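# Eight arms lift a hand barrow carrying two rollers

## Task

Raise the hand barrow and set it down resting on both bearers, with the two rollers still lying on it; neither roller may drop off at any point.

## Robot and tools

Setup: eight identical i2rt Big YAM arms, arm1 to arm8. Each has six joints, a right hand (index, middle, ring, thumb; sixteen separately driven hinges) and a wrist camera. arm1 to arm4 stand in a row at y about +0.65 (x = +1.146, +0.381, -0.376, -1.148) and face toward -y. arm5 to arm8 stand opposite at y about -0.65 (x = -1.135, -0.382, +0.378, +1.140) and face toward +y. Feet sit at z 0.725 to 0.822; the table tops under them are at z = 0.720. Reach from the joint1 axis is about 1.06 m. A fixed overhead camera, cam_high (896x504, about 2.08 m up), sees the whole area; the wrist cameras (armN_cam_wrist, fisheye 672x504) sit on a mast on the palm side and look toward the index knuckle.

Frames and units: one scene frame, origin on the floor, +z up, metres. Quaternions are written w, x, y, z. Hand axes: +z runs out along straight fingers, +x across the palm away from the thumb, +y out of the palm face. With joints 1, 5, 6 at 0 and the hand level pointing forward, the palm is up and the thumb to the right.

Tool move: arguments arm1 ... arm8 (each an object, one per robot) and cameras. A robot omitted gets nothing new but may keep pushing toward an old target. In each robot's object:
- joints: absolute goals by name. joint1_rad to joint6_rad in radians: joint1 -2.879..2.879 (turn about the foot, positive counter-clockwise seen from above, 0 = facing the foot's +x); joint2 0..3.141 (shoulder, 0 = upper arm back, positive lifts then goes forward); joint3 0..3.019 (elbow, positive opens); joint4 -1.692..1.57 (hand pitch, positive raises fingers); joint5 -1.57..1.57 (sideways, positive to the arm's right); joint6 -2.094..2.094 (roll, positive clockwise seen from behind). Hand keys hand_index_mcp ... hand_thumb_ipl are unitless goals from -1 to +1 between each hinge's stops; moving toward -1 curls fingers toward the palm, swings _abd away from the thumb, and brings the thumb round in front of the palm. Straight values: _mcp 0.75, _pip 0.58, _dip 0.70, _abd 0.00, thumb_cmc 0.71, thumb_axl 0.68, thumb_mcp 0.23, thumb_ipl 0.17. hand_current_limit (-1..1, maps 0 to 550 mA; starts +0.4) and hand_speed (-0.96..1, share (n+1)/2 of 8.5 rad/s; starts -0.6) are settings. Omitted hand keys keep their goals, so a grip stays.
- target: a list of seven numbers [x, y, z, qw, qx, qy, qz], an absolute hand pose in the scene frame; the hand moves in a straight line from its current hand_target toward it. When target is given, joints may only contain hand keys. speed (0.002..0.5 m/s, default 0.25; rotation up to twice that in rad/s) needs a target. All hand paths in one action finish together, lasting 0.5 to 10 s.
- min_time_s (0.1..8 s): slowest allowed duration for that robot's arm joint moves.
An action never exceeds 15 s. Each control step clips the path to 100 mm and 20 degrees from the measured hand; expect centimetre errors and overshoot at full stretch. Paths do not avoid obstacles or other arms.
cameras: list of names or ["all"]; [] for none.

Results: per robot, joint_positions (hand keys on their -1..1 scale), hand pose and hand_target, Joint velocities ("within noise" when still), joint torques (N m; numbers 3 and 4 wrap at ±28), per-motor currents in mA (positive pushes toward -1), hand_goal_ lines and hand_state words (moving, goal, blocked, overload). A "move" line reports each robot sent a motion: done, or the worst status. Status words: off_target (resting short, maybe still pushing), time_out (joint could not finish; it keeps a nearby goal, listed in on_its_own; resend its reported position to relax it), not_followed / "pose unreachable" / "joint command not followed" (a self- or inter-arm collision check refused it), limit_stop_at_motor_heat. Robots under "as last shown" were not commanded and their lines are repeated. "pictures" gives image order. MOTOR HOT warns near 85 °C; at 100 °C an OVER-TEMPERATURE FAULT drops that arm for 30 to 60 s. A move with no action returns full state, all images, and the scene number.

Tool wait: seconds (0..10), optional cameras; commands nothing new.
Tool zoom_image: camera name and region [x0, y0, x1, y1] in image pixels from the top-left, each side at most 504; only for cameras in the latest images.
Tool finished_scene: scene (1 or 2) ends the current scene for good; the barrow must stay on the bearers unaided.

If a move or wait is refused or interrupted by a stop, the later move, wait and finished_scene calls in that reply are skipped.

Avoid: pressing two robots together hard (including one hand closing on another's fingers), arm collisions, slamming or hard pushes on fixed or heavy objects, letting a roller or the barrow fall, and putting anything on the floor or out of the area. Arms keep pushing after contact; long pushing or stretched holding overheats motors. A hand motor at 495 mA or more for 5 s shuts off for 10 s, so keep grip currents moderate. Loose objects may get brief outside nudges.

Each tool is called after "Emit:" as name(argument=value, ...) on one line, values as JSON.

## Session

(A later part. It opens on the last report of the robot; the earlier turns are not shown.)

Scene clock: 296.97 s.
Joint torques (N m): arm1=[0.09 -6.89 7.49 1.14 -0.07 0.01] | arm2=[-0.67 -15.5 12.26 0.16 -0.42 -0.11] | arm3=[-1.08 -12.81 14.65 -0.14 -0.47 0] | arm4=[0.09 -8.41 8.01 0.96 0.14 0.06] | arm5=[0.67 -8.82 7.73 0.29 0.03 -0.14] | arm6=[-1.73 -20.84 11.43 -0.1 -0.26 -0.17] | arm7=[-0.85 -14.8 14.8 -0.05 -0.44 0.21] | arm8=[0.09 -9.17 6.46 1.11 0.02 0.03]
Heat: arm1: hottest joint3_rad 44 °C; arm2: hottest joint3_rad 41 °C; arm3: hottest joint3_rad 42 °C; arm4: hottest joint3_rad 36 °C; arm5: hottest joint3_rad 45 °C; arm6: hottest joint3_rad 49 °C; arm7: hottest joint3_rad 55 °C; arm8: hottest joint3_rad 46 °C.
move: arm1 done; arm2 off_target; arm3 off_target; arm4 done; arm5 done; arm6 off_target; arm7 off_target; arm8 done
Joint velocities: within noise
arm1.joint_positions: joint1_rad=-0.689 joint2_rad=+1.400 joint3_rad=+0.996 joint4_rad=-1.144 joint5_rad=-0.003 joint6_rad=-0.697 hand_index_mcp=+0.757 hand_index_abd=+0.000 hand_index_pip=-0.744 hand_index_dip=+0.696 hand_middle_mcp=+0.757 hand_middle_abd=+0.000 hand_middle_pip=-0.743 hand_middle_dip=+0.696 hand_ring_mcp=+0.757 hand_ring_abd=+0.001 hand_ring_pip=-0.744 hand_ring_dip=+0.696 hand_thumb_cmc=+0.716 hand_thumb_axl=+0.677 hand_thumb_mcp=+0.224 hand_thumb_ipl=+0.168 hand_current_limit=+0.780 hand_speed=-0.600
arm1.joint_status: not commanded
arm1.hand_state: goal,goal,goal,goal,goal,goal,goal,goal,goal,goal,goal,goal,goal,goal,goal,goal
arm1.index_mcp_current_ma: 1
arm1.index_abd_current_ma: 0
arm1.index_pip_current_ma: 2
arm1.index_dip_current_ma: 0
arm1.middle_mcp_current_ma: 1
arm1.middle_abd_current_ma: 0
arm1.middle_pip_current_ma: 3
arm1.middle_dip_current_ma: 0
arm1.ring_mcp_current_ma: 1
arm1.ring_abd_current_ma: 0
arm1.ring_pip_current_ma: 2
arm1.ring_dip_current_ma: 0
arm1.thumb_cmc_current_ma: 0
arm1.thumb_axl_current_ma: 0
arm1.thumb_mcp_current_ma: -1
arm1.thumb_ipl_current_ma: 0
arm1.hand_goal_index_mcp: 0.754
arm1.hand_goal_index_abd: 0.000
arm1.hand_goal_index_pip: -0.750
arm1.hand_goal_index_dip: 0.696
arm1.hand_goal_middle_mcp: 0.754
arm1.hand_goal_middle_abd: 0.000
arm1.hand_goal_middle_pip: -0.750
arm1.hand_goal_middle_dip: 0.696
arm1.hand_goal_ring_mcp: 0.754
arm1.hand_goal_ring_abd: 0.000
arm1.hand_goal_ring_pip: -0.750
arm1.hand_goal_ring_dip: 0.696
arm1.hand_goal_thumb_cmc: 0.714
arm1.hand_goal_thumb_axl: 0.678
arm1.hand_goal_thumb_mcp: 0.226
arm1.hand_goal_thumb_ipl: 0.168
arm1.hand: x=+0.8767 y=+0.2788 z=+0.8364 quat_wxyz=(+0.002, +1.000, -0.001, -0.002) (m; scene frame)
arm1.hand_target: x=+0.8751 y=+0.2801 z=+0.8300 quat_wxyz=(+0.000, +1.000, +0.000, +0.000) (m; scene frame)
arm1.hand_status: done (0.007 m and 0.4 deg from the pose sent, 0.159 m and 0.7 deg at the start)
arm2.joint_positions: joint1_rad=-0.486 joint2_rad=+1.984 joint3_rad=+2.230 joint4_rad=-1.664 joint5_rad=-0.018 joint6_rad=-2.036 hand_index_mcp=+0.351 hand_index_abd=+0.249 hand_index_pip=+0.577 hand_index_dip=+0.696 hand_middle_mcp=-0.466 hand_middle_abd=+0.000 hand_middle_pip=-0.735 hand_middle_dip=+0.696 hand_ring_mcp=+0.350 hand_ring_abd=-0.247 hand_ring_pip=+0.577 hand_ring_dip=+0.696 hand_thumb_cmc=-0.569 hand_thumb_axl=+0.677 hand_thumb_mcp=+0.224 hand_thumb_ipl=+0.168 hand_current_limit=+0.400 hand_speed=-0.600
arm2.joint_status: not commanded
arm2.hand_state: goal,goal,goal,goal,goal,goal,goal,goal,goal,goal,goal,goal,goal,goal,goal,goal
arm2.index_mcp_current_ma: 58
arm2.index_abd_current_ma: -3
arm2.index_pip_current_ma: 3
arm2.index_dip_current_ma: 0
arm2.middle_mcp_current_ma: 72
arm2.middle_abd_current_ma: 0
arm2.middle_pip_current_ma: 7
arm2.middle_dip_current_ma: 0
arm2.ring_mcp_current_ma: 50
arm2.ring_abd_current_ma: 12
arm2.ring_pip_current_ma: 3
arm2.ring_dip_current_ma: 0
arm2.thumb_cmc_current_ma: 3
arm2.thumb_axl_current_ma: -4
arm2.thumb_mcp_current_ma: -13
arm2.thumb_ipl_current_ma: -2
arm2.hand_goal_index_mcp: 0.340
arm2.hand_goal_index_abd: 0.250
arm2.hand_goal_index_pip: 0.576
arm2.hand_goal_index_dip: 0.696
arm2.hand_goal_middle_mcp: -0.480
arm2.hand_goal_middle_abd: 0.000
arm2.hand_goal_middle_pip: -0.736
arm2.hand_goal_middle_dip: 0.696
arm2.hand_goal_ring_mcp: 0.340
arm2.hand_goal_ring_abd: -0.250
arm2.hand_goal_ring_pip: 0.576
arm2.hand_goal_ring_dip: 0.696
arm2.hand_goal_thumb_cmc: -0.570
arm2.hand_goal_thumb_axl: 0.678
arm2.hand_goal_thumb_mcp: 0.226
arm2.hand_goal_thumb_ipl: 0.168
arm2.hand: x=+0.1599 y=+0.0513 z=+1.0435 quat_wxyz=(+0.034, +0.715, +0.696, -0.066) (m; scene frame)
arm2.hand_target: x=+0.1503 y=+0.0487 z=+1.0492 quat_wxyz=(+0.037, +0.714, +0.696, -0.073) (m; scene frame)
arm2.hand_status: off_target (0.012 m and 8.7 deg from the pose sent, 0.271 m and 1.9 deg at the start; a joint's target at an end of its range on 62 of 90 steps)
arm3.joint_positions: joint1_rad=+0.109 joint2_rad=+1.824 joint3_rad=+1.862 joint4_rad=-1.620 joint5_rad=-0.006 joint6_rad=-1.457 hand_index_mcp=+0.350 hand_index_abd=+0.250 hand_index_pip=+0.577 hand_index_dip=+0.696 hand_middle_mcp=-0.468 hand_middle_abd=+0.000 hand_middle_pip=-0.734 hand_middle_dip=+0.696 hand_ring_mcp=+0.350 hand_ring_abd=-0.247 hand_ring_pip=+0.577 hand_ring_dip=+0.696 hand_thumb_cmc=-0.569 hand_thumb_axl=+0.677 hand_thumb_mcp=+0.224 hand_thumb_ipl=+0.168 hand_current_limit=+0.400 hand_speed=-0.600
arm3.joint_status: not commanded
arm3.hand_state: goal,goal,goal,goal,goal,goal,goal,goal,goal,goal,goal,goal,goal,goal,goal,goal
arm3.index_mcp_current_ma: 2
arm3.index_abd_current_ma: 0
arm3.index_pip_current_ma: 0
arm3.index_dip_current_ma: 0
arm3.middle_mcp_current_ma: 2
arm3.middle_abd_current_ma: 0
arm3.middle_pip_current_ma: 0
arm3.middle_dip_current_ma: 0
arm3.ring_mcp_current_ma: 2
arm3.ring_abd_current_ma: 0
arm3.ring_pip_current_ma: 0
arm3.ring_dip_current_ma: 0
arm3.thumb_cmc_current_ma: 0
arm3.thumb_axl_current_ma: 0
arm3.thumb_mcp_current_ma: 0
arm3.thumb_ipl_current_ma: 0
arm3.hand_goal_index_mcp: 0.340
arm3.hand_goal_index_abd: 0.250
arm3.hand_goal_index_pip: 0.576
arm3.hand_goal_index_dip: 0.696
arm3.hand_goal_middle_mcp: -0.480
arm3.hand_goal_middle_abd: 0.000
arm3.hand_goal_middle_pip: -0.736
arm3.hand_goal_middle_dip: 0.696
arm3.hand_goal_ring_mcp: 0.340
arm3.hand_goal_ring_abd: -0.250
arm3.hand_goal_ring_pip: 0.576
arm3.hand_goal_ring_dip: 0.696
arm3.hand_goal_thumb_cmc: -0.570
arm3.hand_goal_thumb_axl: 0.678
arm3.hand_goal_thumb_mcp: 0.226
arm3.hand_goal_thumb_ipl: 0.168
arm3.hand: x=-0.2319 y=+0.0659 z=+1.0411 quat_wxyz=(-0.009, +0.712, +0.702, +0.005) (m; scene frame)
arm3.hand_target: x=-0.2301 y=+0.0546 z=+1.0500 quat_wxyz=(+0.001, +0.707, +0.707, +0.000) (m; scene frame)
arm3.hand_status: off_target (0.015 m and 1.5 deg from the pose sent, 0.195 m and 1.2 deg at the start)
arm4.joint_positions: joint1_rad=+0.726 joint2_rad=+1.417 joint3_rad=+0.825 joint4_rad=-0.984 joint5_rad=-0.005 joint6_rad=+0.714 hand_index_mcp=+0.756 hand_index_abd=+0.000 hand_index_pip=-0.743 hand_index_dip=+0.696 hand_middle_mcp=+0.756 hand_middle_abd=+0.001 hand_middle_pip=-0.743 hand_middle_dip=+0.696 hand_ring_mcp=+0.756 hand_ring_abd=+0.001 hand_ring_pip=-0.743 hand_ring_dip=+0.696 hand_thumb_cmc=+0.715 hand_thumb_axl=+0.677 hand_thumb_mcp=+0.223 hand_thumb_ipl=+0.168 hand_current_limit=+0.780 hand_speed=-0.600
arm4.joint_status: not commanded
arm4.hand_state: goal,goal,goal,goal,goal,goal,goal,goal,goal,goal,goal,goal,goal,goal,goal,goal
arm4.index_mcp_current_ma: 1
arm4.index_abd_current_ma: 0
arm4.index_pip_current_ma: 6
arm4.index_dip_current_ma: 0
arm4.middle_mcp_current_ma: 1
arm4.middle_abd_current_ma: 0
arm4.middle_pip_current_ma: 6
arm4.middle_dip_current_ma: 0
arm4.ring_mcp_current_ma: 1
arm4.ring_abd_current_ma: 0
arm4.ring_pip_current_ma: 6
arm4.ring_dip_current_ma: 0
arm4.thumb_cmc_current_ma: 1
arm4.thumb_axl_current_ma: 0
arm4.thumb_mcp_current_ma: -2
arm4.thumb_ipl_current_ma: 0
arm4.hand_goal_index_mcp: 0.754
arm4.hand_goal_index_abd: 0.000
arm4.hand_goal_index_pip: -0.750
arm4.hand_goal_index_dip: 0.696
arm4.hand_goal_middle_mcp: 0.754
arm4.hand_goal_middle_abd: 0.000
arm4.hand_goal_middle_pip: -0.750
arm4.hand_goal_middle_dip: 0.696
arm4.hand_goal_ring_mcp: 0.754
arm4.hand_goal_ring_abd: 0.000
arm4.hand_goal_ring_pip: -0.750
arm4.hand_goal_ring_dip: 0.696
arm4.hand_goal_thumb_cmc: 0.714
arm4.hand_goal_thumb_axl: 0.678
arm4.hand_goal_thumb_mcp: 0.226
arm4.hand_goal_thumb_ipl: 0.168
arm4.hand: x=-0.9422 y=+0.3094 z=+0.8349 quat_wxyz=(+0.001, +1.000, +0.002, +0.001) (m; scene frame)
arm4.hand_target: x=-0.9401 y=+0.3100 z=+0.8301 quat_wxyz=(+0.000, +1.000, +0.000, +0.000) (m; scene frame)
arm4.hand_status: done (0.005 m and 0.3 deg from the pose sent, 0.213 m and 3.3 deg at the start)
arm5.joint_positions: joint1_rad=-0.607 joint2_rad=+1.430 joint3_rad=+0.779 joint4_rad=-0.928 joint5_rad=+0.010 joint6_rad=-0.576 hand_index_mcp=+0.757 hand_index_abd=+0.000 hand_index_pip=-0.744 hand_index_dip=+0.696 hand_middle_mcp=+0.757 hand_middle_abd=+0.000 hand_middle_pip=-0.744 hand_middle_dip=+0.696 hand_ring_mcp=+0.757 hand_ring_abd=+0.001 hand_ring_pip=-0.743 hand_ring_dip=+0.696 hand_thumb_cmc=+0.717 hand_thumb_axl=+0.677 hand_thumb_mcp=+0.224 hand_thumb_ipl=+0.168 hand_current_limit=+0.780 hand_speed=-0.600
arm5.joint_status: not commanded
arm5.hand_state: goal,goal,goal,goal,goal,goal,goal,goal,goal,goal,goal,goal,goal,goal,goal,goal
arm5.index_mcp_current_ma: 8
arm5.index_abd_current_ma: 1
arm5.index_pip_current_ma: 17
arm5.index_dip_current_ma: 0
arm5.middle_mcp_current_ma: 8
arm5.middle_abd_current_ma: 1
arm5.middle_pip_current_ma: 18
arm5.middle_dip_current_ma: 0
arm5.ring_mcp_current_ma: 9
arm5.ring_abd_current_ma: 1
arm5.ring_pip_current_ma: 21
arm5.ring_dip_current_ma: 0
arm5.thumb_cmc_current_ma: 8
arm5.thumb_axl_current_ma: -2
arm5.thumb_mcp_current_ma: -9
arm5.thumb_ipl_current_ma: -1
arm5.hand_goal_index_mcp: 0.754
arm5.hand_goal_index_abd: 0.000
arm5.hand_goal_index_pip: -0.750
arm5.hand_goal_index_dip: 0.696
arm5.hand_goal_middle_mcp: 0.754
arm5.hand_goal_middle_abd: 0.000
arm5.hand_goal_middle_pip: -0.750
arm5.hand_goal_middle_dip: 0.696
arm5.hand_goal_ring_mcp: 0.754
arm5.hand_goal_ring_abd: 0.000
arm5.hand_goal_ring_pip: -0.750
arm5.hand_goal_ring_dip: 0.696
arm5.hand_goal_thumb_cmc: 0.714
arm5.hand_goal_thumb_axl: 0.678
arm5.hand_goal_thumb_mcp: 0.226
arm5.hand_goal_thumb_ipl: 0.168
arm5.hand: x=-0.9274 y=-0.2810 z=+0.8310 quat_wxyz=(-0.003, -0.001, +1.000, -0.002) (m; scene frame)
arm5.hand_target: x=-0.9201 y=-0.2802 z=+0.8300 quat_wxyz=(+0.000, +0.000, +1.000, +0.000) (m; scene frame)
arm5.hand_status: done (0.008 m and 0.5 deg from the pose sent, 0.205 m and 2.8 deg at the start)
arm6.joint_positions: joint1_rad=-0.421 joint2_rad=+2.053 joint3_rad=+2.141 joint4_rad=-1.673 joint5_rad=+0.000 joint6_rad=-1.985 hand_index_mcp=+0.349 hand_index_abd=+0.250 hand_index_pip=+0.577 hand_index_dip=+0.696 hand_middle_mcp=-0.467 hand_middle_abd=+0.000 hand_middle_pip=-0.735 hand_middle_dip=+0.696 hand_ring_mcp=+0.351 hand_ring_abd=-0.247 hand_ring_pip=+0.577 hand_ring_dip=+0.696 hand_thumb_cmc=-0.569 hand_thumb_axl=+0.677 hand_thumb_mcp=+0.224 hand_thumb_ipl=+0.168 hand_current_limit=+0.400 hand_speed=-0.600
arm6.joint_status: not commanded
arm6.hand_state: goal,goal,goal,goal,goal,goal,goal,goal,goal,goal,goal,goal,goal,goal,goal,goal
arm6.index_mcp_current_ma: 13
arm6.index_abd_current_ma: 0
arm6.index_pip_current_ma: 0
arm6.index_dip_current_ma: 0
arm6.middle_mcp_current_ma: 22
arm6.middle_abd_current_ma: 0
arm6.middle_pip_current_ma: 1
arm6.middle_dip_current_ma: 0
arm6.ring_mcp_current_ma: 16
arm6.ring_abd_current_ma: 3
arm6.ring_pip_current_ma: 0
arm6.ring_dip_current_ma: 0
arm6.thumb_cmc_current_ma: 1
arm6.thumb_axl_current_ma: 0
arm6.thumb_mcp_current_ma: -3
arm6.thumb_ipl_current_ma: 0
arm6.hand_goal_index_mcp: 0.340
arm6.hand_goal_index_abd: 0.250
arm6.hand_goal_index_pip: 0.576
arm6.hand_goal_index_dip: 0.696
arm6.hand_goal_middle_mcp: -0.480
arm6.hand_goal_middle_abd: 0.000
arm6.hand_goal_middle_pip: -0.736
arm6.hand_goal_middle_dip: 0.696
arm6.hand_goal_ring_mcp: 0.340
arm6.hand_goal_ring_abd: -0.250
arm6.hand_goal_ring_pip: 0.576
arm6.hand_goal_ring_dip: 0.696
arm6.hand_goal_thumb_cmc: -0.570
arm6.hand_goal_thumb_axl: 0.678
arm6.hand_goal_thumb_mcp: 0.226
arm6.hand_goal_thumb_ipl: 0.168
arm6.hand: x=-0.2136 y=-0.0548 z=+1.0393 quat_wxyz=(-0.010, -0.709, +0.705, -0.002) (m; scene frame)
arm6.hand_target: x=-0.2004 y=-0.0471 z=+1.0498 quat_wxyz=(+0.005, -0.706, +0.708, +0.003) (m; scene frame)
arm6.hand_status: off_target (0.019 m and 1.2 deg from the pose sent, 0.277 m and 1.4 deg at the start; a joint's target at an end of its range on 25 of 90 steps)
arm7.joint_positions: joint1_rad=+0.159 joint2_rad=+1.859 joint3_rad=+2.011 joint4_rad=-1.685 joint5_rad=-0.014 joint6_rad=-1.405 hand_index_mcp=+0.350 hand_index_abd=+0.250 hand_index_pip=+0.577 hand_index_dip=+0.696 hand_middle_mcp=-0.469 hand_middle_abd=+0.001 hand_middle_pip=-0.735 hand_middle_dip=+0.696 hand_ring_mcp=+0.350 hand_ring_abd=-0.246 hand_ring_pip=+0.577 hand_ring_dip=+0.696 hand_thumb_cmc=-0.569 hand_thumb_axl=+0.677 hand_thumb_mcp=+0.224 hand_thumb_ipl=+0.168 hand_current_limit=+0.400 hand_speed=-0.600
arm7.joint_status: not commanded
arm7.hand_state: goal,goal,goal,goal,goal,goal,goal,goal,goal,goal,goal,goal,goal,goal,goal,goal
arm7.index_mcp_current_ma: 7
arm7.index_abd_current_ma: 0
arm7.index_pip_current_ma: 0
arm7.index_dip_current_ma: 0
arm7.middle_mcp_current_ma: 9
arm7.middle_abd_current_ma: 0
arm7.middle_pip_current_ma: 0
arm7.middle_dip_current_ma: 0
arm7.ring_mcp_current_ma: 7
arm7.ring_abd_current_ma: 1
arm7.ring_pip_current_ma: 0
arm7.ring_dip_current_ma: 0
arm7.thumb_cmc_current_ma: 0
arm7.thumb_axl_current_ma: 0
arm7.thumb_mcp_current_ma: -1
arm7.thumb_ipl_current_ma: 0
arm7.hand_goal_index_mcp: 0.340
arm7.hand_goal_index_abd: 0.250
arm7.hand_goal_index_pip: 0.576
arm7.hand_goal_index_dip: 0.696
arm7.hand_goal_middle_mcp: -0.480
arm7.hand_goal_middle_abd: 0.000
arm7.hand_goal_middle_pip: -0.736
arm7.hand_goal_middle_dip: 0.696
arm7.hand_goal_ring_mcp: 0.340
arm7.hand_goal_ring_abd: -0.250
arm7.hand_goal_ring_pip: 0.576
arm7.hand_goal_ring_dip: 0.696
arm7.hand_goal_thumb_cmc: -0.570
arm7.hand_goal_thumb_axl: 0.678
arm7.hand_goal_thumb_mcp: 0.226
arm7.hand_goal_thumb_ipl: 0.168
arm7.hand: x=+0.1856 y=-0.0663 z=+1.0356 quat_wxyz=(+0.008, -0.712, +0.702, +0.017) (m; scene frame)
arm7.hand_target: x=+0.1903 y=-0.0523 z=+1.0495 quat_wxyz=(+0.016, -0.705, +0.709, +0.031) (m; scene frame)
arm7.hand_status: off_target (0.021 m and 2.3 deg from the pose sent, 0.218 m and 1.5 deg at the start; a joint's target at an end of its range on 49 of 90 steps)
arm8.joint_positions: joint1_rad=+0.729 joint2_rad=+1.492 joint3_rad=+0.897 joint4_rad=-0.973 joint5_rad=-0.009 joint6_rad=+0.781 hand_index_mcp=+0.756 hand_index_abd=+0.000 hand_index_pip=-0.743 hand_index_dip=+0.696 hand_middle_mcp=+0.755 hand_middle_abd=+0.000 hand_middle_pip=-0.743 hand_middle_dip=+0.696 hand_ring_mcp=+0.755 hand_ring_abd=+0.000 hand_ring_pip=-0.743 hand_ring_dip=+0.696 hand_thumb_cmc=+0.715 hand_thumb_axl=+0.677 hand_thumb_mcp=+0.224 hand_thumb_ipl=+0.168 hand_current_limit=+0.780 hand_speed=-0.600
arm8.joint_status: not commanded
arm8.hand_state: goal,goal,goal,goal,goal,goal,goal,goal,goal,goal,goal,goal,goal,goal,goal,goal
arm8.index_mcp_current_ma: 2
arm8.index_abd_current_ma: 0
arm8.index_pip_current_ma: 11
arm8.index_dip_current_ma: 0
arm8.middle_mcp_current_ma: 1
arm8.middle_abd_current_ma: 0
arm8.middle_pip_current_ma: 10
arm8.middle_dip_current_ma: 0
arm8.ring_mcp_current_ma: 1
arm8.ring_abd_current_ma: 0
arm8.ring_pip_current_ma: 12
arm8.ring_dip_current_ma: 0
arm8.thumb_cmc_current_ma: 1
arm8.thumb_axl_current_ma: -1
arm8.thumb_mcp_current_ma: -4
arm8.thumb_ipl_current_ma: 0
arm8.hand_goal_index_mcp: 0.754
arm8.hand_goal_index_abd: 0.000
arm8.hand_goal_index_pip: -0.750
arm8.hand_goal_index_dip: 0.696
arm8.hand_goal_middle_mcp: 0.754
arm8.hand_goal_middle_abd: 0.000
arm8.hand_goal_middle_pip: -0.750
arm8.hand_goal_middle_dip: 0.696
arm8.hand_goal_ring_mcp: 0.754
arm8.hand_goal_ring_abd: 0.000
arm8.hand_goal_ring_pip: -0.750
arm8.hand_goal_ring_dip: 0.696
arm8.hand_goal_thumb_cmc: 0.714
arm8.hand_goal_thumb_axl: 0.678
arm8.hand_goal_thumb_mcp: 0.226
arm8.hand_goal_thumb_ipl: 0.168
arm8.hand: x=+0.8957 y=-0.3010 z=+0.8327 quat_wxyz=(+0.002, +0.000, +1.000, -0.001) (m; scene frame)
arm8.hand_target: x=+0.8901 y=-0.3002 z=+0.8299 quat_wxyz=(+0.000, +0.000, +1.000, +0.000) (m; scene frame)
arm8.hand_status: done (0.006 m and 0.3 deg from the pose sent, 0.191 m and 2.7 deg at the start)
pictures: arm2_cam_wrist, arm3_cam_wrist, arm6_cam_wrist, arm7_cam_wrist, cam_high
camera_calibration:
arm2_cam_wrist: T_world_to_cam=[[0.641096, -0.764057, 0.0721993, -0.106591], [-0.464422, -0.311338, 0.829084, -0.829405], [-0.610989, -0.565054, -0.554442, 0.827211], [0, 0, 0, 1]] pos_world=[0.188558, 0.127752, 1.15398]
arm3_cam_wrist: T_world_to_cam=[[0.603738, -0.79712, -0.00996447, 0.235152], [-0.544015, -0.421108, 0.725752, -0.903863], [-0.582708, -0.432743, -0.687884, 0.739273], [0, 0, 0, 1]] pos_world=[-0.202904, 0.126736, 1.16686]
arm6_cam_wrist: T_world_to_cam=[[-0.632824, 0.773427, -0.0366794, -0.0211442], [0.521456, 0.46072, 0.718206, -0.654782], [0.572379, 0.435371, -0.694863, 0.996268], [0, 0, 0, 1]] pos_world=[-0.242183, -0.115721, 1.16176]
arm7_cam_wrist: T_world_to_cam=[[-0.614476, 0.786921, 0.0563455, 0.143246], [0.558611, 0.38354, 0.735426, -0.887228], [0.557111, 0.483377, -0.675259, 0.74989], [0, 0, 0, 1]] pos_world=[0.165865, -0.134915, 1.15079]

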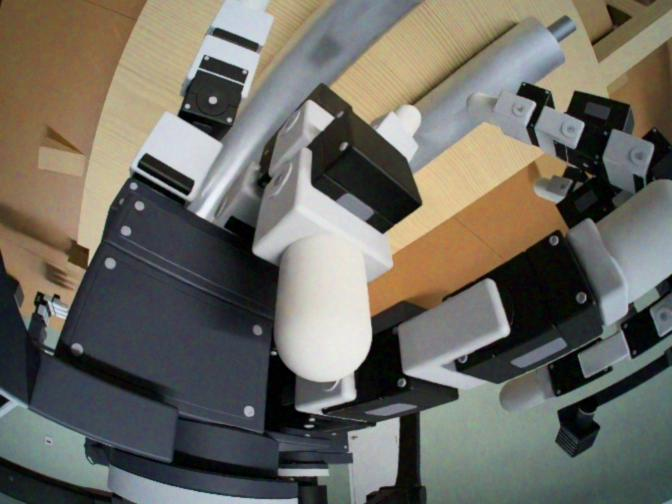

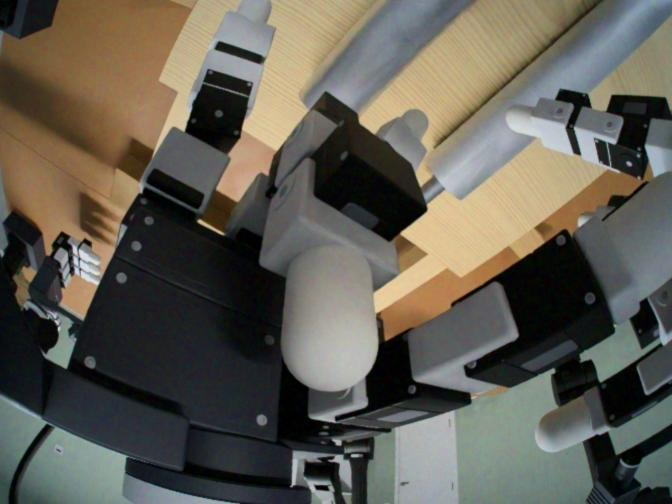

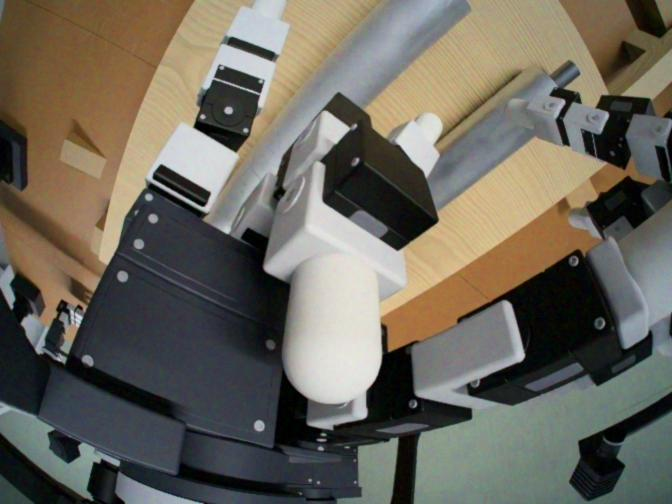

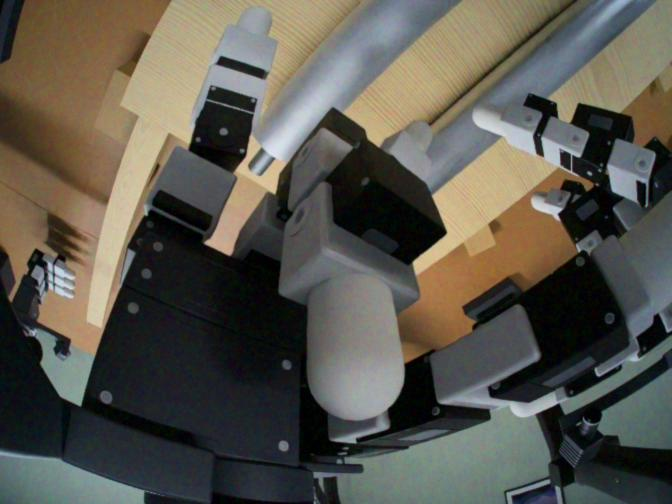

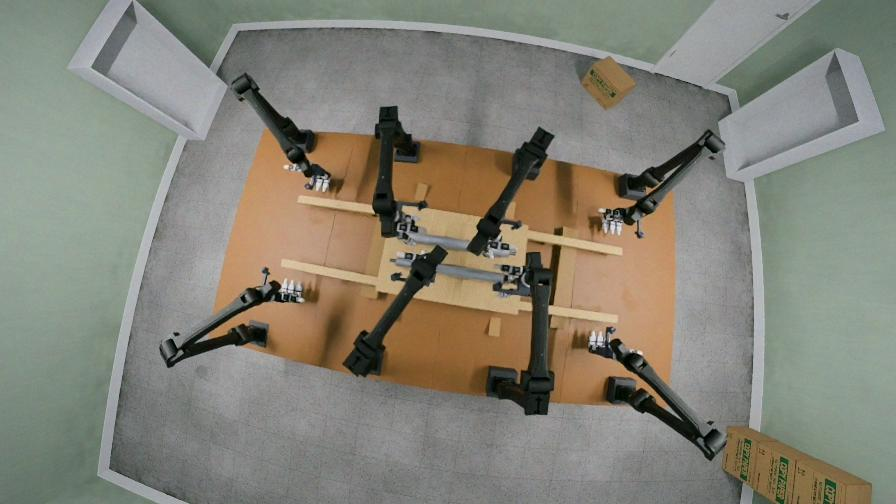

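Emit:
move(arm2={"target":[0.15,0.046,0.91,0,0.7071,0.7071,0],"speed":0.06,"joints":{"hand_current_limit":-0.4}}, arm3={"target":[-0.23,0.044,0.91,0,0.7071,0.7071,0],"speed":0.06,"joints":{"hand_current_limit":-0.4}}, arm6={"target":[-0.195,-0.037,0.91,0,-0.7071,0.7071,0],"speed":0.06,"joints":{"hand_current_limit":-0.4}}, arm7={"target":[0.19,-0.038,0.91,0,-0.7071,0.7071,0],"speed":0.06,"joints":{"hand_current_limit":-0.4}}, arm1={"target":[0.875,0.275,0.777,0,1,0,0],"speed":0.06}, arm8={"target":[0.89,-0.295,0.788,0,0,1,0],"speed":0.06}, arm4={"target":[-0.94,0.305,0.781,0,1,0,0],"speed":0.06}, arm5={"target":[-0.92,-0.275,0.792,0,0,1,0],"speed":0.06}, cameras=["cam_high","arm2_cam_wrist","arm3_cam_wrist","arm6_cam_wrist","arm7_cam_wrist"])

Emit:
zoom_image(camera="cam_high", region=[370, 180, 540, 320])

Scene clock: 375.50 s.
Joint torques (N m): arm1=[0.56 -7.12 6.9 1.29 -0.08 0.08] | arm2=[0.38 -14.68 7.54 0.75 -0.19 -0.15] | arm3=[-0.97 -11.58 8.14 1.17 -0.47 0.07] | arm4=[-0.56 -9.11 7.09 1.02 0.16 -0.02] | arm5=[1.08 -9.23 6.84 0.32 0.01 -0.1] | arm6=[-1.49 -20.6 6.31 0.7 -0.29 -0.18] | arm7=[-0.85 -15.5 9.5 0.7 -0.14 0.14] | arm8=[-0.56 -9.58 5.76 1.13 0.02 -0.06]
Heat: arm1: hottest joint3_rad 42 °C; arm2: hottest joint3_rad 43 °C; arm3: hottest joint3_rad 50 °C; arm4: hottest joint3_rad 34 °C; arm5: hottest joint3_rad 42 °C; arm6: hottest joint3_rad 47 °C; arm7: hottest joint3_rad 52 °C; arm8: hottest joint3_rad 43 °C.
move: arm1 done; arm2 off_target; arm3 off_target; arm4 done; arm5 done; arm6 off_target; arm7 off_target; arm8 done
Joint velocities: within noise
arm1.joint_positions: joint1_rad=-0.689 joint2_rad=+1.482 joint3_rad=+0.930 joint4_rad=-0.992 joint5_rad=-0.003 joint6_rad=-0.697 hand_index_mcp=+0.757 hand_index_abd=+0.000 hand_index_pip=-0.744 hand_index_dip=+0.696 hand_middle_mcp=+0.757 hand_middle_abd=+0.000 hand_middle_pip=-0.743 hand_middle_dip=+0.696 hand_ring_mcp=+0.757 hand_ring_abd=+0.001 hand_ring_pip=-0.744 hand_ring_dip=+0.696 hand_thumb_cmc=+0.716 hand_thumb_axl=+0.677 hand_thumb_mcp=+0.224 hand_thumb_ipl=+0.168 hand_current_limit=+0.780 hand_speed=-0.600
arm1.joint_status: not commanded
arm1.hand_state: goal,goal,goal,goal,goal,goal,goal,goal,goal,goal,goal,goal,goal,goal,goal,goal
arm1.index_mcp_current_ma: 1
arm1.index_abd_current_ma: 0
arm1.index_pip_current_ma: 2
arm1.index_dip_current_ma: 0
arm1.middle_mcp_current_ma: 1
arm1.middle_abd_current_ma: 0
arm1.middle_pip_current_ma: 3
arm1.middle_dip_current_ma: 0
arm1.ring_mcp_current_ma: 1
arm1.ring_abd_current_ma: 0
arm1.ring_pip_current_ma: 2
arm1.ring_dip_current_ma: 0
arm1.thumb_cmc_current_ma: 0
arm1.thumb_axl_current_ma: 0
arm1.thumb_mcp_current_ma: -1
arm1.thumb_ipl_current_ma: 0
arm1.hand_goal_index_mcp: 0.754
arm1.hand_goal_index_abd: 0.000
arm1.hand_goal_index_pip: -0.750
arm1.hand_goal_index_dip: 0.696
arm1.hand_goal_middle_mcp: 0.754
arm1.hand_goal_middle_abd: 0.000
arm1.hand_goal_middle_pip: -0.750
arm1.hand_goal_middle_dip: 0.696
arm1.hand_goal_ring_mcp: 0.754
arm1.hand_goal_ring_abd: 0.000
arm1.hand_goal_ring_pip: -0.750
arm1.hand_goal_ring_dip: 0.696
arm1.hand_goal_thumb_cmc: 0.714
arm1.hand_goal_thumb_axl: 0.678
arm1.hand_goal_thumb_mcp: 0.226
arm1.hand_goal_thumb_ipl: 0.168
arm1.hand: x=+0.8732 y=+0.2749 z=+0.7846 quat_wxyz=(+0.003, +1.000, -0.001, -0.003) (m; scene frame)
arm1.hand_target: x=+0.8750 y=+0.2751 z=+0.7771 quat_wxyz=(+0.000, +1.000, +0.000, +0.000) (m; scene frame)
arm1.hand_status: done (0.008 m and 0.6 deg from the pose sent, 0.060 m and 0.4 deg at the start)
arm2.joint_positions: joint1_rad=-0.487 joint2_rad=+2.066 joint3_rad=+2.092 joint4_rad=-1.552 joint5_rad=+0.004 joint6_rad=-2.051 hand_index_mcp=+0.332 hand_index_abd=+0.254 hand_index_pip=+0.571 hand_index_dip=+0.695 hand_middle_mcp=-0.466 hand_middle_abd=+0.000 hand_middle_pip=-0.735 hand_middle_dip=+0.696 hand_ring_mcp=+0.344 hand_ring_abd=-0.247 hand_ring_pip=+0.576 hand_ring_dip=+0.696 hand_thumb_cmc=-0.569 hand_thumb_axl=+0.677 hand_thumb_mcp=+0.224 hand_thumb_ipl=+0.168 hand_current_limit=-0.400 hand_speed=-0.600
arm2.joint_status: all done
arm2.hand_state: goal,goal,goal,goal,goal,goal,goal,goal,goal,goal,goal,goal,goal,goal,goal,goal
arm2.index_mcp_current_ma: -40
arm2.index_abd_current_ma: 18
arm2.index_pip_current_ma: -23
arm2.index_dip_current_ma: -6
arm2.middle_mcp_current_ma: 72
arm2.middle_abd_current_ma: 0
arm2.middle_pip_current_ma: 7
arm2.middle_dip_current_ma: 0
arm2.ring_mcp_current_ma: 21
arm2.ring_abd_current_ma: 12
arm2.ring_pip_current_ma: 2
arm2.ring_dip_current_ma: 0
arm2.thumb_cmc_current_ma: 3
arm2.thumb_axl_current_ma: -4
arm2.thumb_mcp_current_ma: -14
arm2.thumb_ipl_current_ma: -2
arm2.hand_goal_index_mcp: 0.340
arm2.hand_goal_index_abd: 0.250
arm2.hand_goal_index_pip: 0.576
arm2.hand_goal_index_dip: 0.696
arm2.hand_goal_middle_mcp: -0.480
arm2.hand_goal_middle_abd: 0.000
arm2.hand_goal_middle_pip: -0.736
arm2.hand_goal_middle_dip: 0.696
arm2.hand_goal_ring_mcp: 0.340
arm2.hand_goal_ring_abd: -0.250
arm2.hand_goal_ring_pip: 0.576
arm2.hand_goal_ring_dip: 0.696
arm2.hand_goal_thumb_cmc: -0.570
arm2.hand_goal_thumb_axl: 0.678
arm2.hand_goal_thumb_mcp: 0.226
arm2.hand_goal_thumb_ipl: 0.168
arm2.hand: x=+0.1526 y=+0.0457 z=+0.9391 quat_wxyz=(+0.008, +0.712, +0.702, -0.018) (m; scene frame)
arm2.hand_target: x=+0.1503 y=+0.0468 z=+0.9105 quat_wxyz=(+0.000, +0.707, +0.707, +0.000) (m; scene frame)
arm2.hand_status: off_target (0.029 m and 2.4 deg from the pose sent, 0.134 m and 8.7 deg at the start)
arm3.joint_positions: joint1_rad=+0.106 joint2_rad=+1.870 joint3_rad=+1.667 joint4_rad=-1.319 joint5_rad=-0.006 joint6_rad=-1.464 hand_index_mcp=+0.319 hand_index_abd=+0.235 hand_index_pip=+0.563 hand_index_dip=+0.692 hand_middle_mcp=-0.468 hand_middle_abd=+0.000 hand_middle_pip=-0.734 hand_middle_dip=+0.696 hand_ring_mcp=+0.340 hand_ring_abd=-0.256 hand_ring_pip=+0.575 hand_ring_dip=+0.696 hand_thumb_cmc=-0.569 hand_thumb_axl=+0.677 hand_thumb_mcp=+0.223 hand_thumb_ipl=+0.168 hand_current_limit=-0.400 hand_speed=-0.600
arm3.joint_status: all done
arm3.hand_state: blocked,goal,goal,goal,goal,goal,goal,goal,goal,goal,goal,goal,goal,goal,goal,goal
arm3.index_mcp_current_ma: -8
arm3.index_abd_current_ma: -3
arm3.index_pip_current_ma: -2
arm3.index_dip_current_ma: 0
arm3.middle_mcp_current_ma: 2
arm3.middle_abd_current_ma: 0
arm3.middle_pip_current_ma: 0
arm3.middle_dip_current_ma: 0
arm3.ring_mcp_current_ma: 0
arm3.ring_abd_current_ma: 0
arm3.ring_pip_current_ma: 0
arm3.ring_dip_current_ma: 0
arm3.thumb_cmc_current_ma: 0
arm3.thumb_axl_current_ma: 0
arm3.thumb_mcp_current_ma: 0
arm3.thumb_ipl_current_ma: 0
arm3.hand_goal_index_mcp: 0.340
arm3.hand_goal_index_abd: 0.250
arm3.hand_goal_index_pip: 0.576
arm3.hand_goal_index_dip: 0.696
arm3.hand_goal_middle_mcp: -0.480
arm3.hand_goal_middle_abd: 0.000
arm3.hand_goal_middle_pip: -0.736
arm3.hand_goal_middle_dip: 0.696
arm3.hand_goal_ring_mcp: 0.340
arm3.hand_goal_ring_abd: -0.250
arm3.hand_goal_ring_pip: 0.576
arm3.hand_goal_ring_dip: 0.696
arm3.hand_goal_thumb_cmc: -0.570
arm3.hand_goal_thumb_axl: 0.678
arm3.hand_goal_thumb_mcp: 0.226
arm3.hand_goal_thumb_ipl: 0.168
arm3.hand: x=-0.2324 y=+0.0436 z=+0.9440 quat_wxyz=(+0.014, +0.711, +0.703, -0.014) (m; scene frame)
arm3.hand_target: x=-0.2302 y=+0.0455 z=+0.9108 quat_wxyz=(+0.000, +0.707, +0.707, +0.000) (m; scene frame)
arm3.hand_status: off_target (0.034 m and 2.3 deg from the pose sent, 0.133 m and 1.5 deg at the start)
arm4.joint_positions: joint1_rad=+0.726 joint2_rad=+1.520 joint3_rad=+0.778 joint4_rad=-0.830 joint5_rad=-0.005 joint6_rad=+0.714 hand_index_mcp=+0.756 hand_index_abd=+0.000 hand_index_pip=-0.743 hand_index_dip=+0.696 hand_middle_mcp=+0.756 hand_middle_abd=+0.001 hand_middle_pip=-0.743 hand_middle_dip=+0.696 hand_ring_mcp=+0.756 hand_ring_abd=+0.001 hand_ring_pip=-0.743 hand_ring_dip=+0.696 hand_thumb_cmc=+0.715 hand_thumb_axl=+0.677 hand_thumb_mcp=+0.223 hand_thumb_ipl=+0.168 hand_current_limit=+0.780 hand_speed=-0.600
arm4.joint_status: not commanded
arm4.hand_state: goal,goal,goal,goal,goal,goal,goal,goal,goal,goal,goal,goal,goal,goal,goal,goal
arm4.index_mcp_current_ma: 1
arm4.index_abd_current_ma: 0
arm4.index_pip_current_ma: 6
arm4.index_dip_current_ma: 0
arm4.middle_mcp_current_ma: 1
arm4.middle_abd_current_ma: 0
arm4.middle_pip_current_ma: 6
arm4.middle_dip_current_ma: 0
arm4.ring_mcp_current_ma: 1
arm4.ring_abd_current_ma: 0
arm4.ring_pip_current_ma: 6
arm4.ring_dip_current_ma: 0
arm4.thumb_cmc_current_ma: 1
arm4.thumb_axl_current_ma: 0
arm4.thumb_mcp_current_ma: -2
arm4.thumb_ipl_current_ma: 0
arm4.hand_goal_index_mcp: 0.754
arm4.hand_goal_index_abd: 0.000
arm4.hand_goal_index_pip: -0.750
arm4.hand_goal_index_dip: 0.696
arm4.hand_goal_middle_mcp: 0.754
arm4.hand_goal_middle_abd: 0.000
arm4.hand_goal_middle_pip: -0.750
arm4.hand_goal_middle_dip: 0.696
arm4.hand_goal_ring_mcp: 0.754
arm4.hand_goal_ring_abd: 0.000
arm4.hand_goal_ring_pip: -0.750
arm4.hand_goal_ring_dip: 0.696
arm4.hand_goal_thumb_cmc: 0.714
arm4.hand_goal_thumb_axl: 0.678
arm4.hand_goal_thumb_mcp: 0.226
arm4.hand_goal_thumb_ipl: 0.168
arm4.hand: x=-0.9386 y=+0.3050 z=+0.7875 quat_wxyz=(+0.003, +1.000, +0.003, +0.002) (m; scene frame)
arm4.hand_target: x=-0.9400 y=+0.3050 z=+0.7812 quat_wxyz=(+0.000, +1.000, +0.000, +0.000) (m; scene frame)
arm4.hand_status: done (0.007 m and 0.5 deg from the pose sent, 0.054 m and 0.3 deg at the start)
arm5.joint_positions: joint1_rad=-0.607 joint2_rad=+1.517 joint3_rad=+0.751 joint4_rad=-0.807 joint5_rad=+0.010 joint6_rad=-0.576 hand_index_mcp=+0.757 hand_index_abd=+0.000 hand_index_pip=-0.744 hand_index_dip=+0.696 hand_middle_mcp=+0.757 hand_middle_abd=+0.000 hand_middle_pip=-0.744 hand_middle_dip=+0.696 hand_ring_mcp=+0.757 hand_ring_abd=+0.001 hand_ring_pip=-0.743 hand_ring_dip=+0.696 hand_thumb_cmc=+0.717 hand_thumb_axl=+0.677 hand_thumb_mcp=+0.224 hand_thumb_ipl=+0.168 hand_current_limit=+0.780 hand_speed=-0.600
arm5.joint_status: not commanded
arm5.hand_state: goal,goal,goal,goal,goal,goal,goal,goal,goal,goal,goal,goal,goal,goal,goal,goal
arm5.index_mcp_current_ma: 8
arm5.index_abd_current_ma: 1
arm5.index_pip_current_ma: 17
arm5.index_dip_current_ma: 0
arm5.middle_mcp_current_ma: 8
arm5.middle_abd_current_ma: 1
arm5.middle_pip_current_ma: 18
arm5.middle_dip_current_ma: 0
arm5.ring_mcp_current_ma: 9
arm5.ring_abd_current_ma: 1
arm5.ring_pip_current_ma: 21
arm5.ring_dip_current_ma: 0
arm5.thumb_cmc_current_ma: 8
arm5.thumb_axl_current_ma: -2
arm5.thumb_mcp_current_ma: -9
arm5.thumb_ipl_current_ma: -1
arm5.hand_goal_index_mcp: 0.754
arm5.hand_goal_index_abd: 0.000
arm5.hand_goal_index_pip: -0.750
arm5.hand_goal_index_dip: 0.696
arm5.hand_goal_middle_mcp: 0.754
arm5.hand_goal_middle_abd: 0.000
arm5.hand_goal_middle_pip: -0.750
arm5.hand_goal_middle_dip: 0.696
arm5.hand_goal_ring_mcp: 0.754
arm5.hand_goal_ring_abd: 0.000
arm5.hand_goal_ring_pip: -0.750
arm5.hand_goal_ring_dip: 0.696
arm5.hand_goal_thumb_cmc: 0.714
arm5.hand_goal_thumb_axl: 0.678
arm5.hand_goal_thumb_mcp: 0.226
arm5.hand_goal_thumb_ipl: 0.168
arm5.hand: x=-0.9244 y=-0.2755 z=+0.7952 quat_wxyz=(-0.002, -0.001, +1.000, +0.000) (m; scene frame)
arm5.hand_target: x=-0.9200 y=-0.2751 z=+0.7920 quat_wxyz=(+0.000, +0.000, +1.000, +0.000) (m; scene frame)
arm5.hand_status: done (0.005 m and 0.2 deg from the pose sent, 0.040 m and 0.4 deg at the start)
arm6.joint_positions: joint1_rad=-0.424 joint2_rad=+2.108 joint3_rad=+1.953 joint4_rad=-1.382 joint5_rad=+0.002 joint6_rad=-1.985 hand_index_mcp=+0.338 hand_index_abd=+0.249 hand_index_pip=+0.574 hand_index_dip=+0.695 hand_middle_mcp=-0.467 hand_middle_abd=+0.000 hand_middle_pip=-0.735 hand_middle_dip=+0.696 hand_ring_mcp=+0.342 hand_ring_abd=-0.248 hand_ring_pip=+0.576 hand_ring_dip=+0.696 hand_thumb_cmc=-0.569 hand_thumb_axl=+0.677 hand_thumb_mcp=+0.223 hand_thumb_ipl=+0.168 hand_current_limit=-0.400 hand_speed=-0.600
arm6.joint_status: all done
arm6.hand_state: goal,goal,goal,goal,goal,goal,goal,goal,goal,goal,goal,goal,goal,goal,goal,goal
arm6.index_mcp_current_ma: -2
arm6.index_abd_current_ma: 0
arm6.index_pip_current_ma: -2
arm6.index_dip_current_ma: 0
arm6.middle_mcp_current_ma: 22
arm6.middle_abd_current_ma: 0
arm6.middle_pip_current_ma: 1
arm6.middle_dip_current_ma: 0
arm6.ring_mcp_current_ma: 1
arm6.ring_abd_current_ma: 1
arm6.ring_pip_current_ma: 0
arm6.ring_dip_current_ma: 0
arm6.thumb_cmc_current_ma: 1
arm6.thumb_axl_current_ma: 0
arm6.thumb_mcp_current_ma: -3
arm6.thumb_ipl_current_ma: 0
arm6.hand_goal_index_mcp: 0.340
arm6.hand_goal_index_abd: 0.250
arm6.hand_goal_index_pip: 0.576
arm6.hand_goal_index_dip: 0.696
arm6.hand_goal_middle_mcp: -0.480
arm6.hand_goal_middle_abd: 0.000
arm6.hand_goal_middle_pip: -0.736
arm6.hand_goal_middle_dip: 0.696
arm6.hand_goal_ring_mcp: 0.340
arm6.hand_goal_ring_abd: -0.250
arm6.hand_goal_ring_pip: 0.576
arm6.hand_goal_ring_dip: 0.696
arm6.hand_goal_thumb_cmc: -0.570
arm6.hand_goal_thumb_axl: 0.678
arm6.hand_goal_thumb_mcp: 0.226
arm6.hand_goal_thumb_ipl: 0.168
arm6.hand: x=-0.2013 y=-0.0330 z=+0.9325 quat_wxyz=(+0.013, -0.707, +0.707, +0.005) (m; scene frame)
arm6.hand_target: x=-0.1954 y=-0.0375 z=+0.9102 quat_wxyz=(+0.000, -0.707, +0.707, +0.000) (m; scene frame)
arm6.hand_status: off_target (0.024 m and 1.6 deg from the pose sent, 0.132 m and 1.2 deg at the start)
arm7.joint_positions: joint1_rad=+0.159 joint2_rad=+1.936 joint3_rad=+1.846 joint4_rad=-1.457 joint5_rad=-0.010 joint6_rad=-1.405 hand_index_mcp=+0.350 hand_index_abd=+0.250 hand_index_pip=+0.577 hand_index_dip=+0.696 hand_middle_mcp=-0.469 hand_middle_abd=+0.001 hand_middle_pip=-0.735 hand_middle_dip=+0.696 hand_ring_mcp=+0.349 hand_ring_abd=-0.247 hand_ring_pip=+0.577 hand_ring_dip=+0.696 hand_thumb_cmc=-0.569 hand_thumb_axl=+0.677 hand_thumb_mcp=+0.224 hand_thumb_ipl=+0.168 hand_current_limit=-0.400 hand_speed=-0.600
arm7.joint_status: all done
arm7.hand_state: goal,goal,goal,goal,goal,goal,goal,goal,goal,goal,goal,goal,goal,goal,goal,goal
arm7.index_mcp_current_ma: 7
arm7.index_abd_current_ma: 0
arm7.index_pip_current_ma: 0
arm7.index_dip_current_ma: 0
arm7.middle_mcp_current_ma: 9
arm7.middle_abd_current_ma: 0
arm7.middle_pip_current_ma: 0
arm7.middle_dip_current_ma: 0
arm7.ring_mcp_current_ma: 6
arm7.ring_abd_current_ma: 1
arm7.ring_pip_current_ma: 0
arm7.ring_dip_current_ma: 0
arm7.thumb_cmc_current_ma: 0
arm7.thumb_axl_current_ma: 0
arm7.thumb_mcp_current_ma: -1
arm7.thumb_ipl_current_ma: 0
arm7.hand_goal_index_mcp: 0.340
arm7.hand_goal_index_abd: 0.250
arm7.hand_goal_index_pip: 0.576
arm7.hand_goal_index_dip: 0.696
arm7.hand_goal_middle_mcp: -0.480
arm7.hand_goal_middle_abd: 0.000
arm7.hand_goal_middle_pip: -0.736
arm7.hand_goal_middle_dip: 0.696
arm7.hand_goal_ring_mcp: 0.340
arm7.hand_goal_ring_abd: -0.250
arm7.hand_goal_ring_pip: 0.576
arm7.hand_goal_ring_dip: 0.696
arm7.hand_goal_thumb_cmc: -0.570
arm7.hand_goal_thumb_axl: 0.678
arm7.hand_goal_thumb_mcp: 0.226
arm7.hand_goal_thumb_ipl: 0.168
arm7.hand: x=+0.1824 y=-0.0413 z=+0.9278 quat_wxyz=(+0.005, -0.712, +0.702, +0.010) (m; scene frame)
arm7.hand_target: x=+0.1899 y=-0.0384 z=+0.9103 quat_wxyz=(+0.000, -0.707, +0.707, +0.000) (m; scene frame)
arm7.hand_status: off_target (0.020 m and 1.5 deg from the pose sent, 0.129 m and 2.3 deg at the start)
arm8.joint_positions: joint1_rad=+0.729 joint2_rad=+1.576 joint3_rad=+0.863 joint4_rad=-0.850 joint5_rad=-0.009 joint6_rad=+0.781 hand_index_mcp=+0.756 hand_index_abd=+0.000 hand_index_pip=-0.743 hand_index_dip=+0.696 hand_middle_mcp=+0.755 hand_middle_abd=+0.000 hand_middle_pip=-0.743 hand_middle_dip=+0.696 hand_ring_mcp=+0.755 hand_ring_abd=+0.000 hand_ring_pip=-0.743 hand_ring_dip=+0.696 hand_thumb_cmc=+0.715 hand_thumb_axl=+0.677 hand_thumb_mcp=+0.224 hand_thumb_ipl=+0.168 hand_current_limit=+0.780 hand_speed=-0.600
arm8.joint_status: not commanded
arm8.hand_state: goal,goal,goal,goal,goal,goal,goal,goal,goal,goal,goal,goal,goal,goal,goal,goal
arm8.index_mcp_current_ma: 2
arm8.index_abd_current_ma: 0
arm8.index_pip_current_ma: 11
arm8.index_dip_current_ma: 0
arm8.middle_mcp_current_ma: 1
arm8.middle_abd_current_ma: 0
arm8.middle_pip_current_ma: 10
arm8.middle_dip_current_ma: 0
arm8.ring_mcp_current_ma: 1
arm8.ring_abd_current_ma: 0
arm8.ring_pip_current_ma: 12
arm8.ring_dip_current_ma: 0
arm8.thumb_cmc_current_ma: 1
arm8.thumb_axl_current_ma: -1
arm8.thumb_mcp_current_ma: -4
arm8.thumb_ipl_current_ma: 0
arm8.hand_goal_index_mcp: 0.754
arm8.hand_goal_index_abd: 0.000
arm8.hand_goal_index_pip: -0.750
arm8.hand_goal_index_dip: 0.696
arm8.hand_goal_middle_mcp: 0.754
arm8.hand_goal_middle_abd: 0.000
arm8.hand_goal_middle_pip: -0.750
arm8.hand_goal_middle_dip: 0.696
arm8.hand_goal_ring_mcp: 0.754
arm8.hand_goal_ring_abd: 0.000
arm8.hand_goal_ring_pip: -0.750
arm8.hand_goal_ring_dip: 0.696
arm8.hand_goal_thumb_cmc: 0.714
arm8.hand_goal_thumb_axl: 0.678
arm8.hand_goal_thumb_mcp: 0.226
arm8.hand_goal_thumb_ipl: 0.168
arm8.hand: x=+0.8920 y=-0.2966 z=+0.7931 quat_wxyz=(+0.000, +0.000, +1.000, +0.001) (m; scene frame)
arm8.hand_target: x=+0.8899 y=-0.2950 z=+0.7882 quat_wxyz=(+0.000, +0.000, +1.000, +0.000) (m; scene frame)
arm8.hand_status: done (0.006 m and 0.1 deg from the pose sent, 0.046 m and 0.3 deg at the start)
pictures: arm2_cam_wrist, arm3_cam_wrist, arm6_cam_wrist, arm7_cam_wrist, cam_high
camera_calibration:
arm2_cam_wrist: T_world_to_cam=[[0.65011, -0.75975, 0.0117, -0.0434745], [-0.48455, -0.402665, 0.776578, -0.691372], [-0.585294, -0.51053, -0.629913, 0.826081], [0, 0, 0, 1]] pos_world=[0.176759, 0.110318, 1.05777]
arm3_cam_wrist: T_world_to_cam=[[0.606885, -0.793718, 0.0412628, 0.168927], [-0.546655, -0.379165, 0.746593, -0.865097], [-0.576939, -0.475653, -0.664, 0.643234], [0, 0, 0, 1]] pos_world=[-0.204322, 0.112021, 1.06601]
arm6_cam_wrist: T_world_to_cam=[[-0.629173, 0.77709, -0.0165065, -0.052151], [0.507442, 0.426753, 0.748588, -0.626754], [0.588764, 0.462616, -0.66283, 0.879872], [0, 0, 0, 1]] pos_world=[-0.232808, -0.0990473, 1.05152]
arm7_cam_wrist: T_world_to_cam=[[-0.614657, 0.787724, 0.04107, 0.141823], [0.553951, 0.394007, 0.733414, -0.812578], [0.561547, 0.473549, -0.67854, 0.66855], [0, 0, 0, 1]] pos_world=[0.16188, -0.108148, 1.04377]

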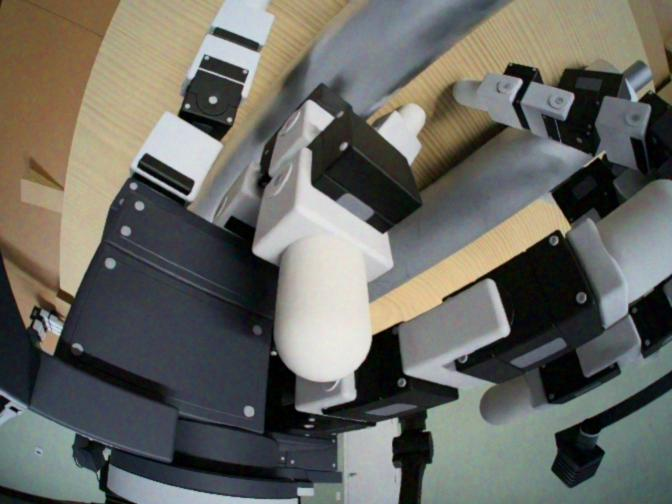

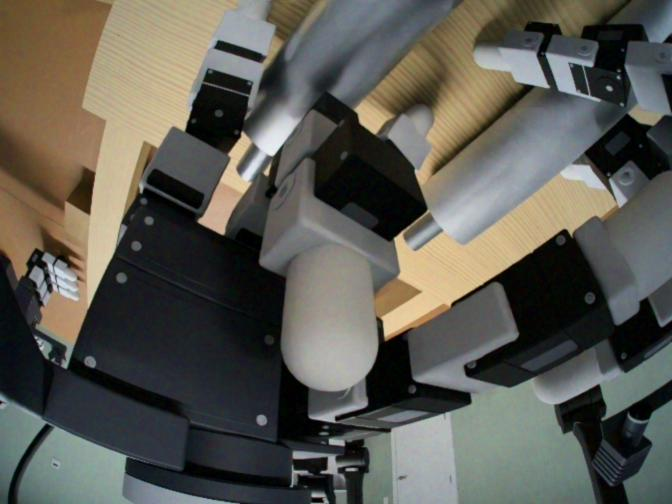

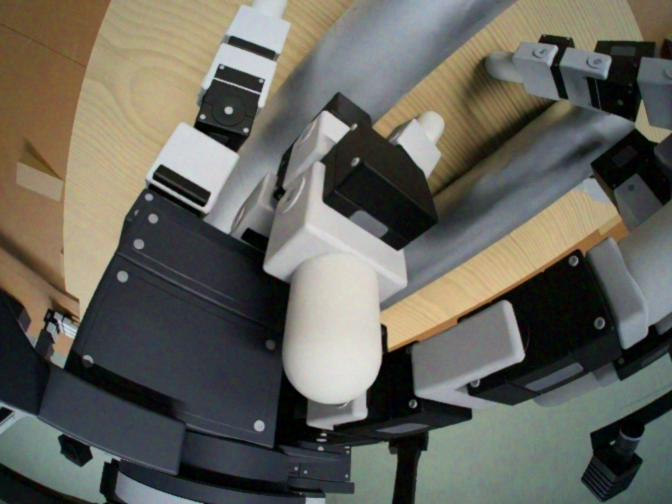

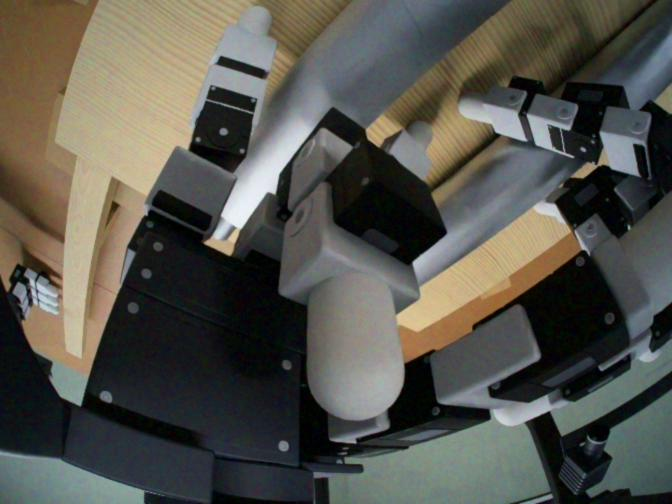

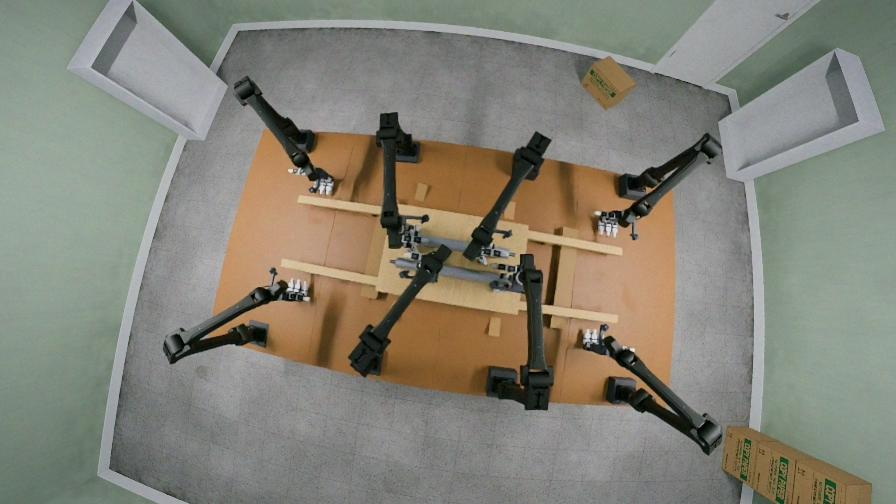

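Scaled by 2.965 from the camera's 896x504 image, which has a finer 1280x720 frame.

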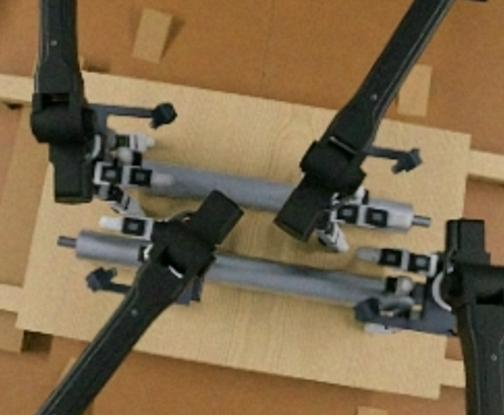

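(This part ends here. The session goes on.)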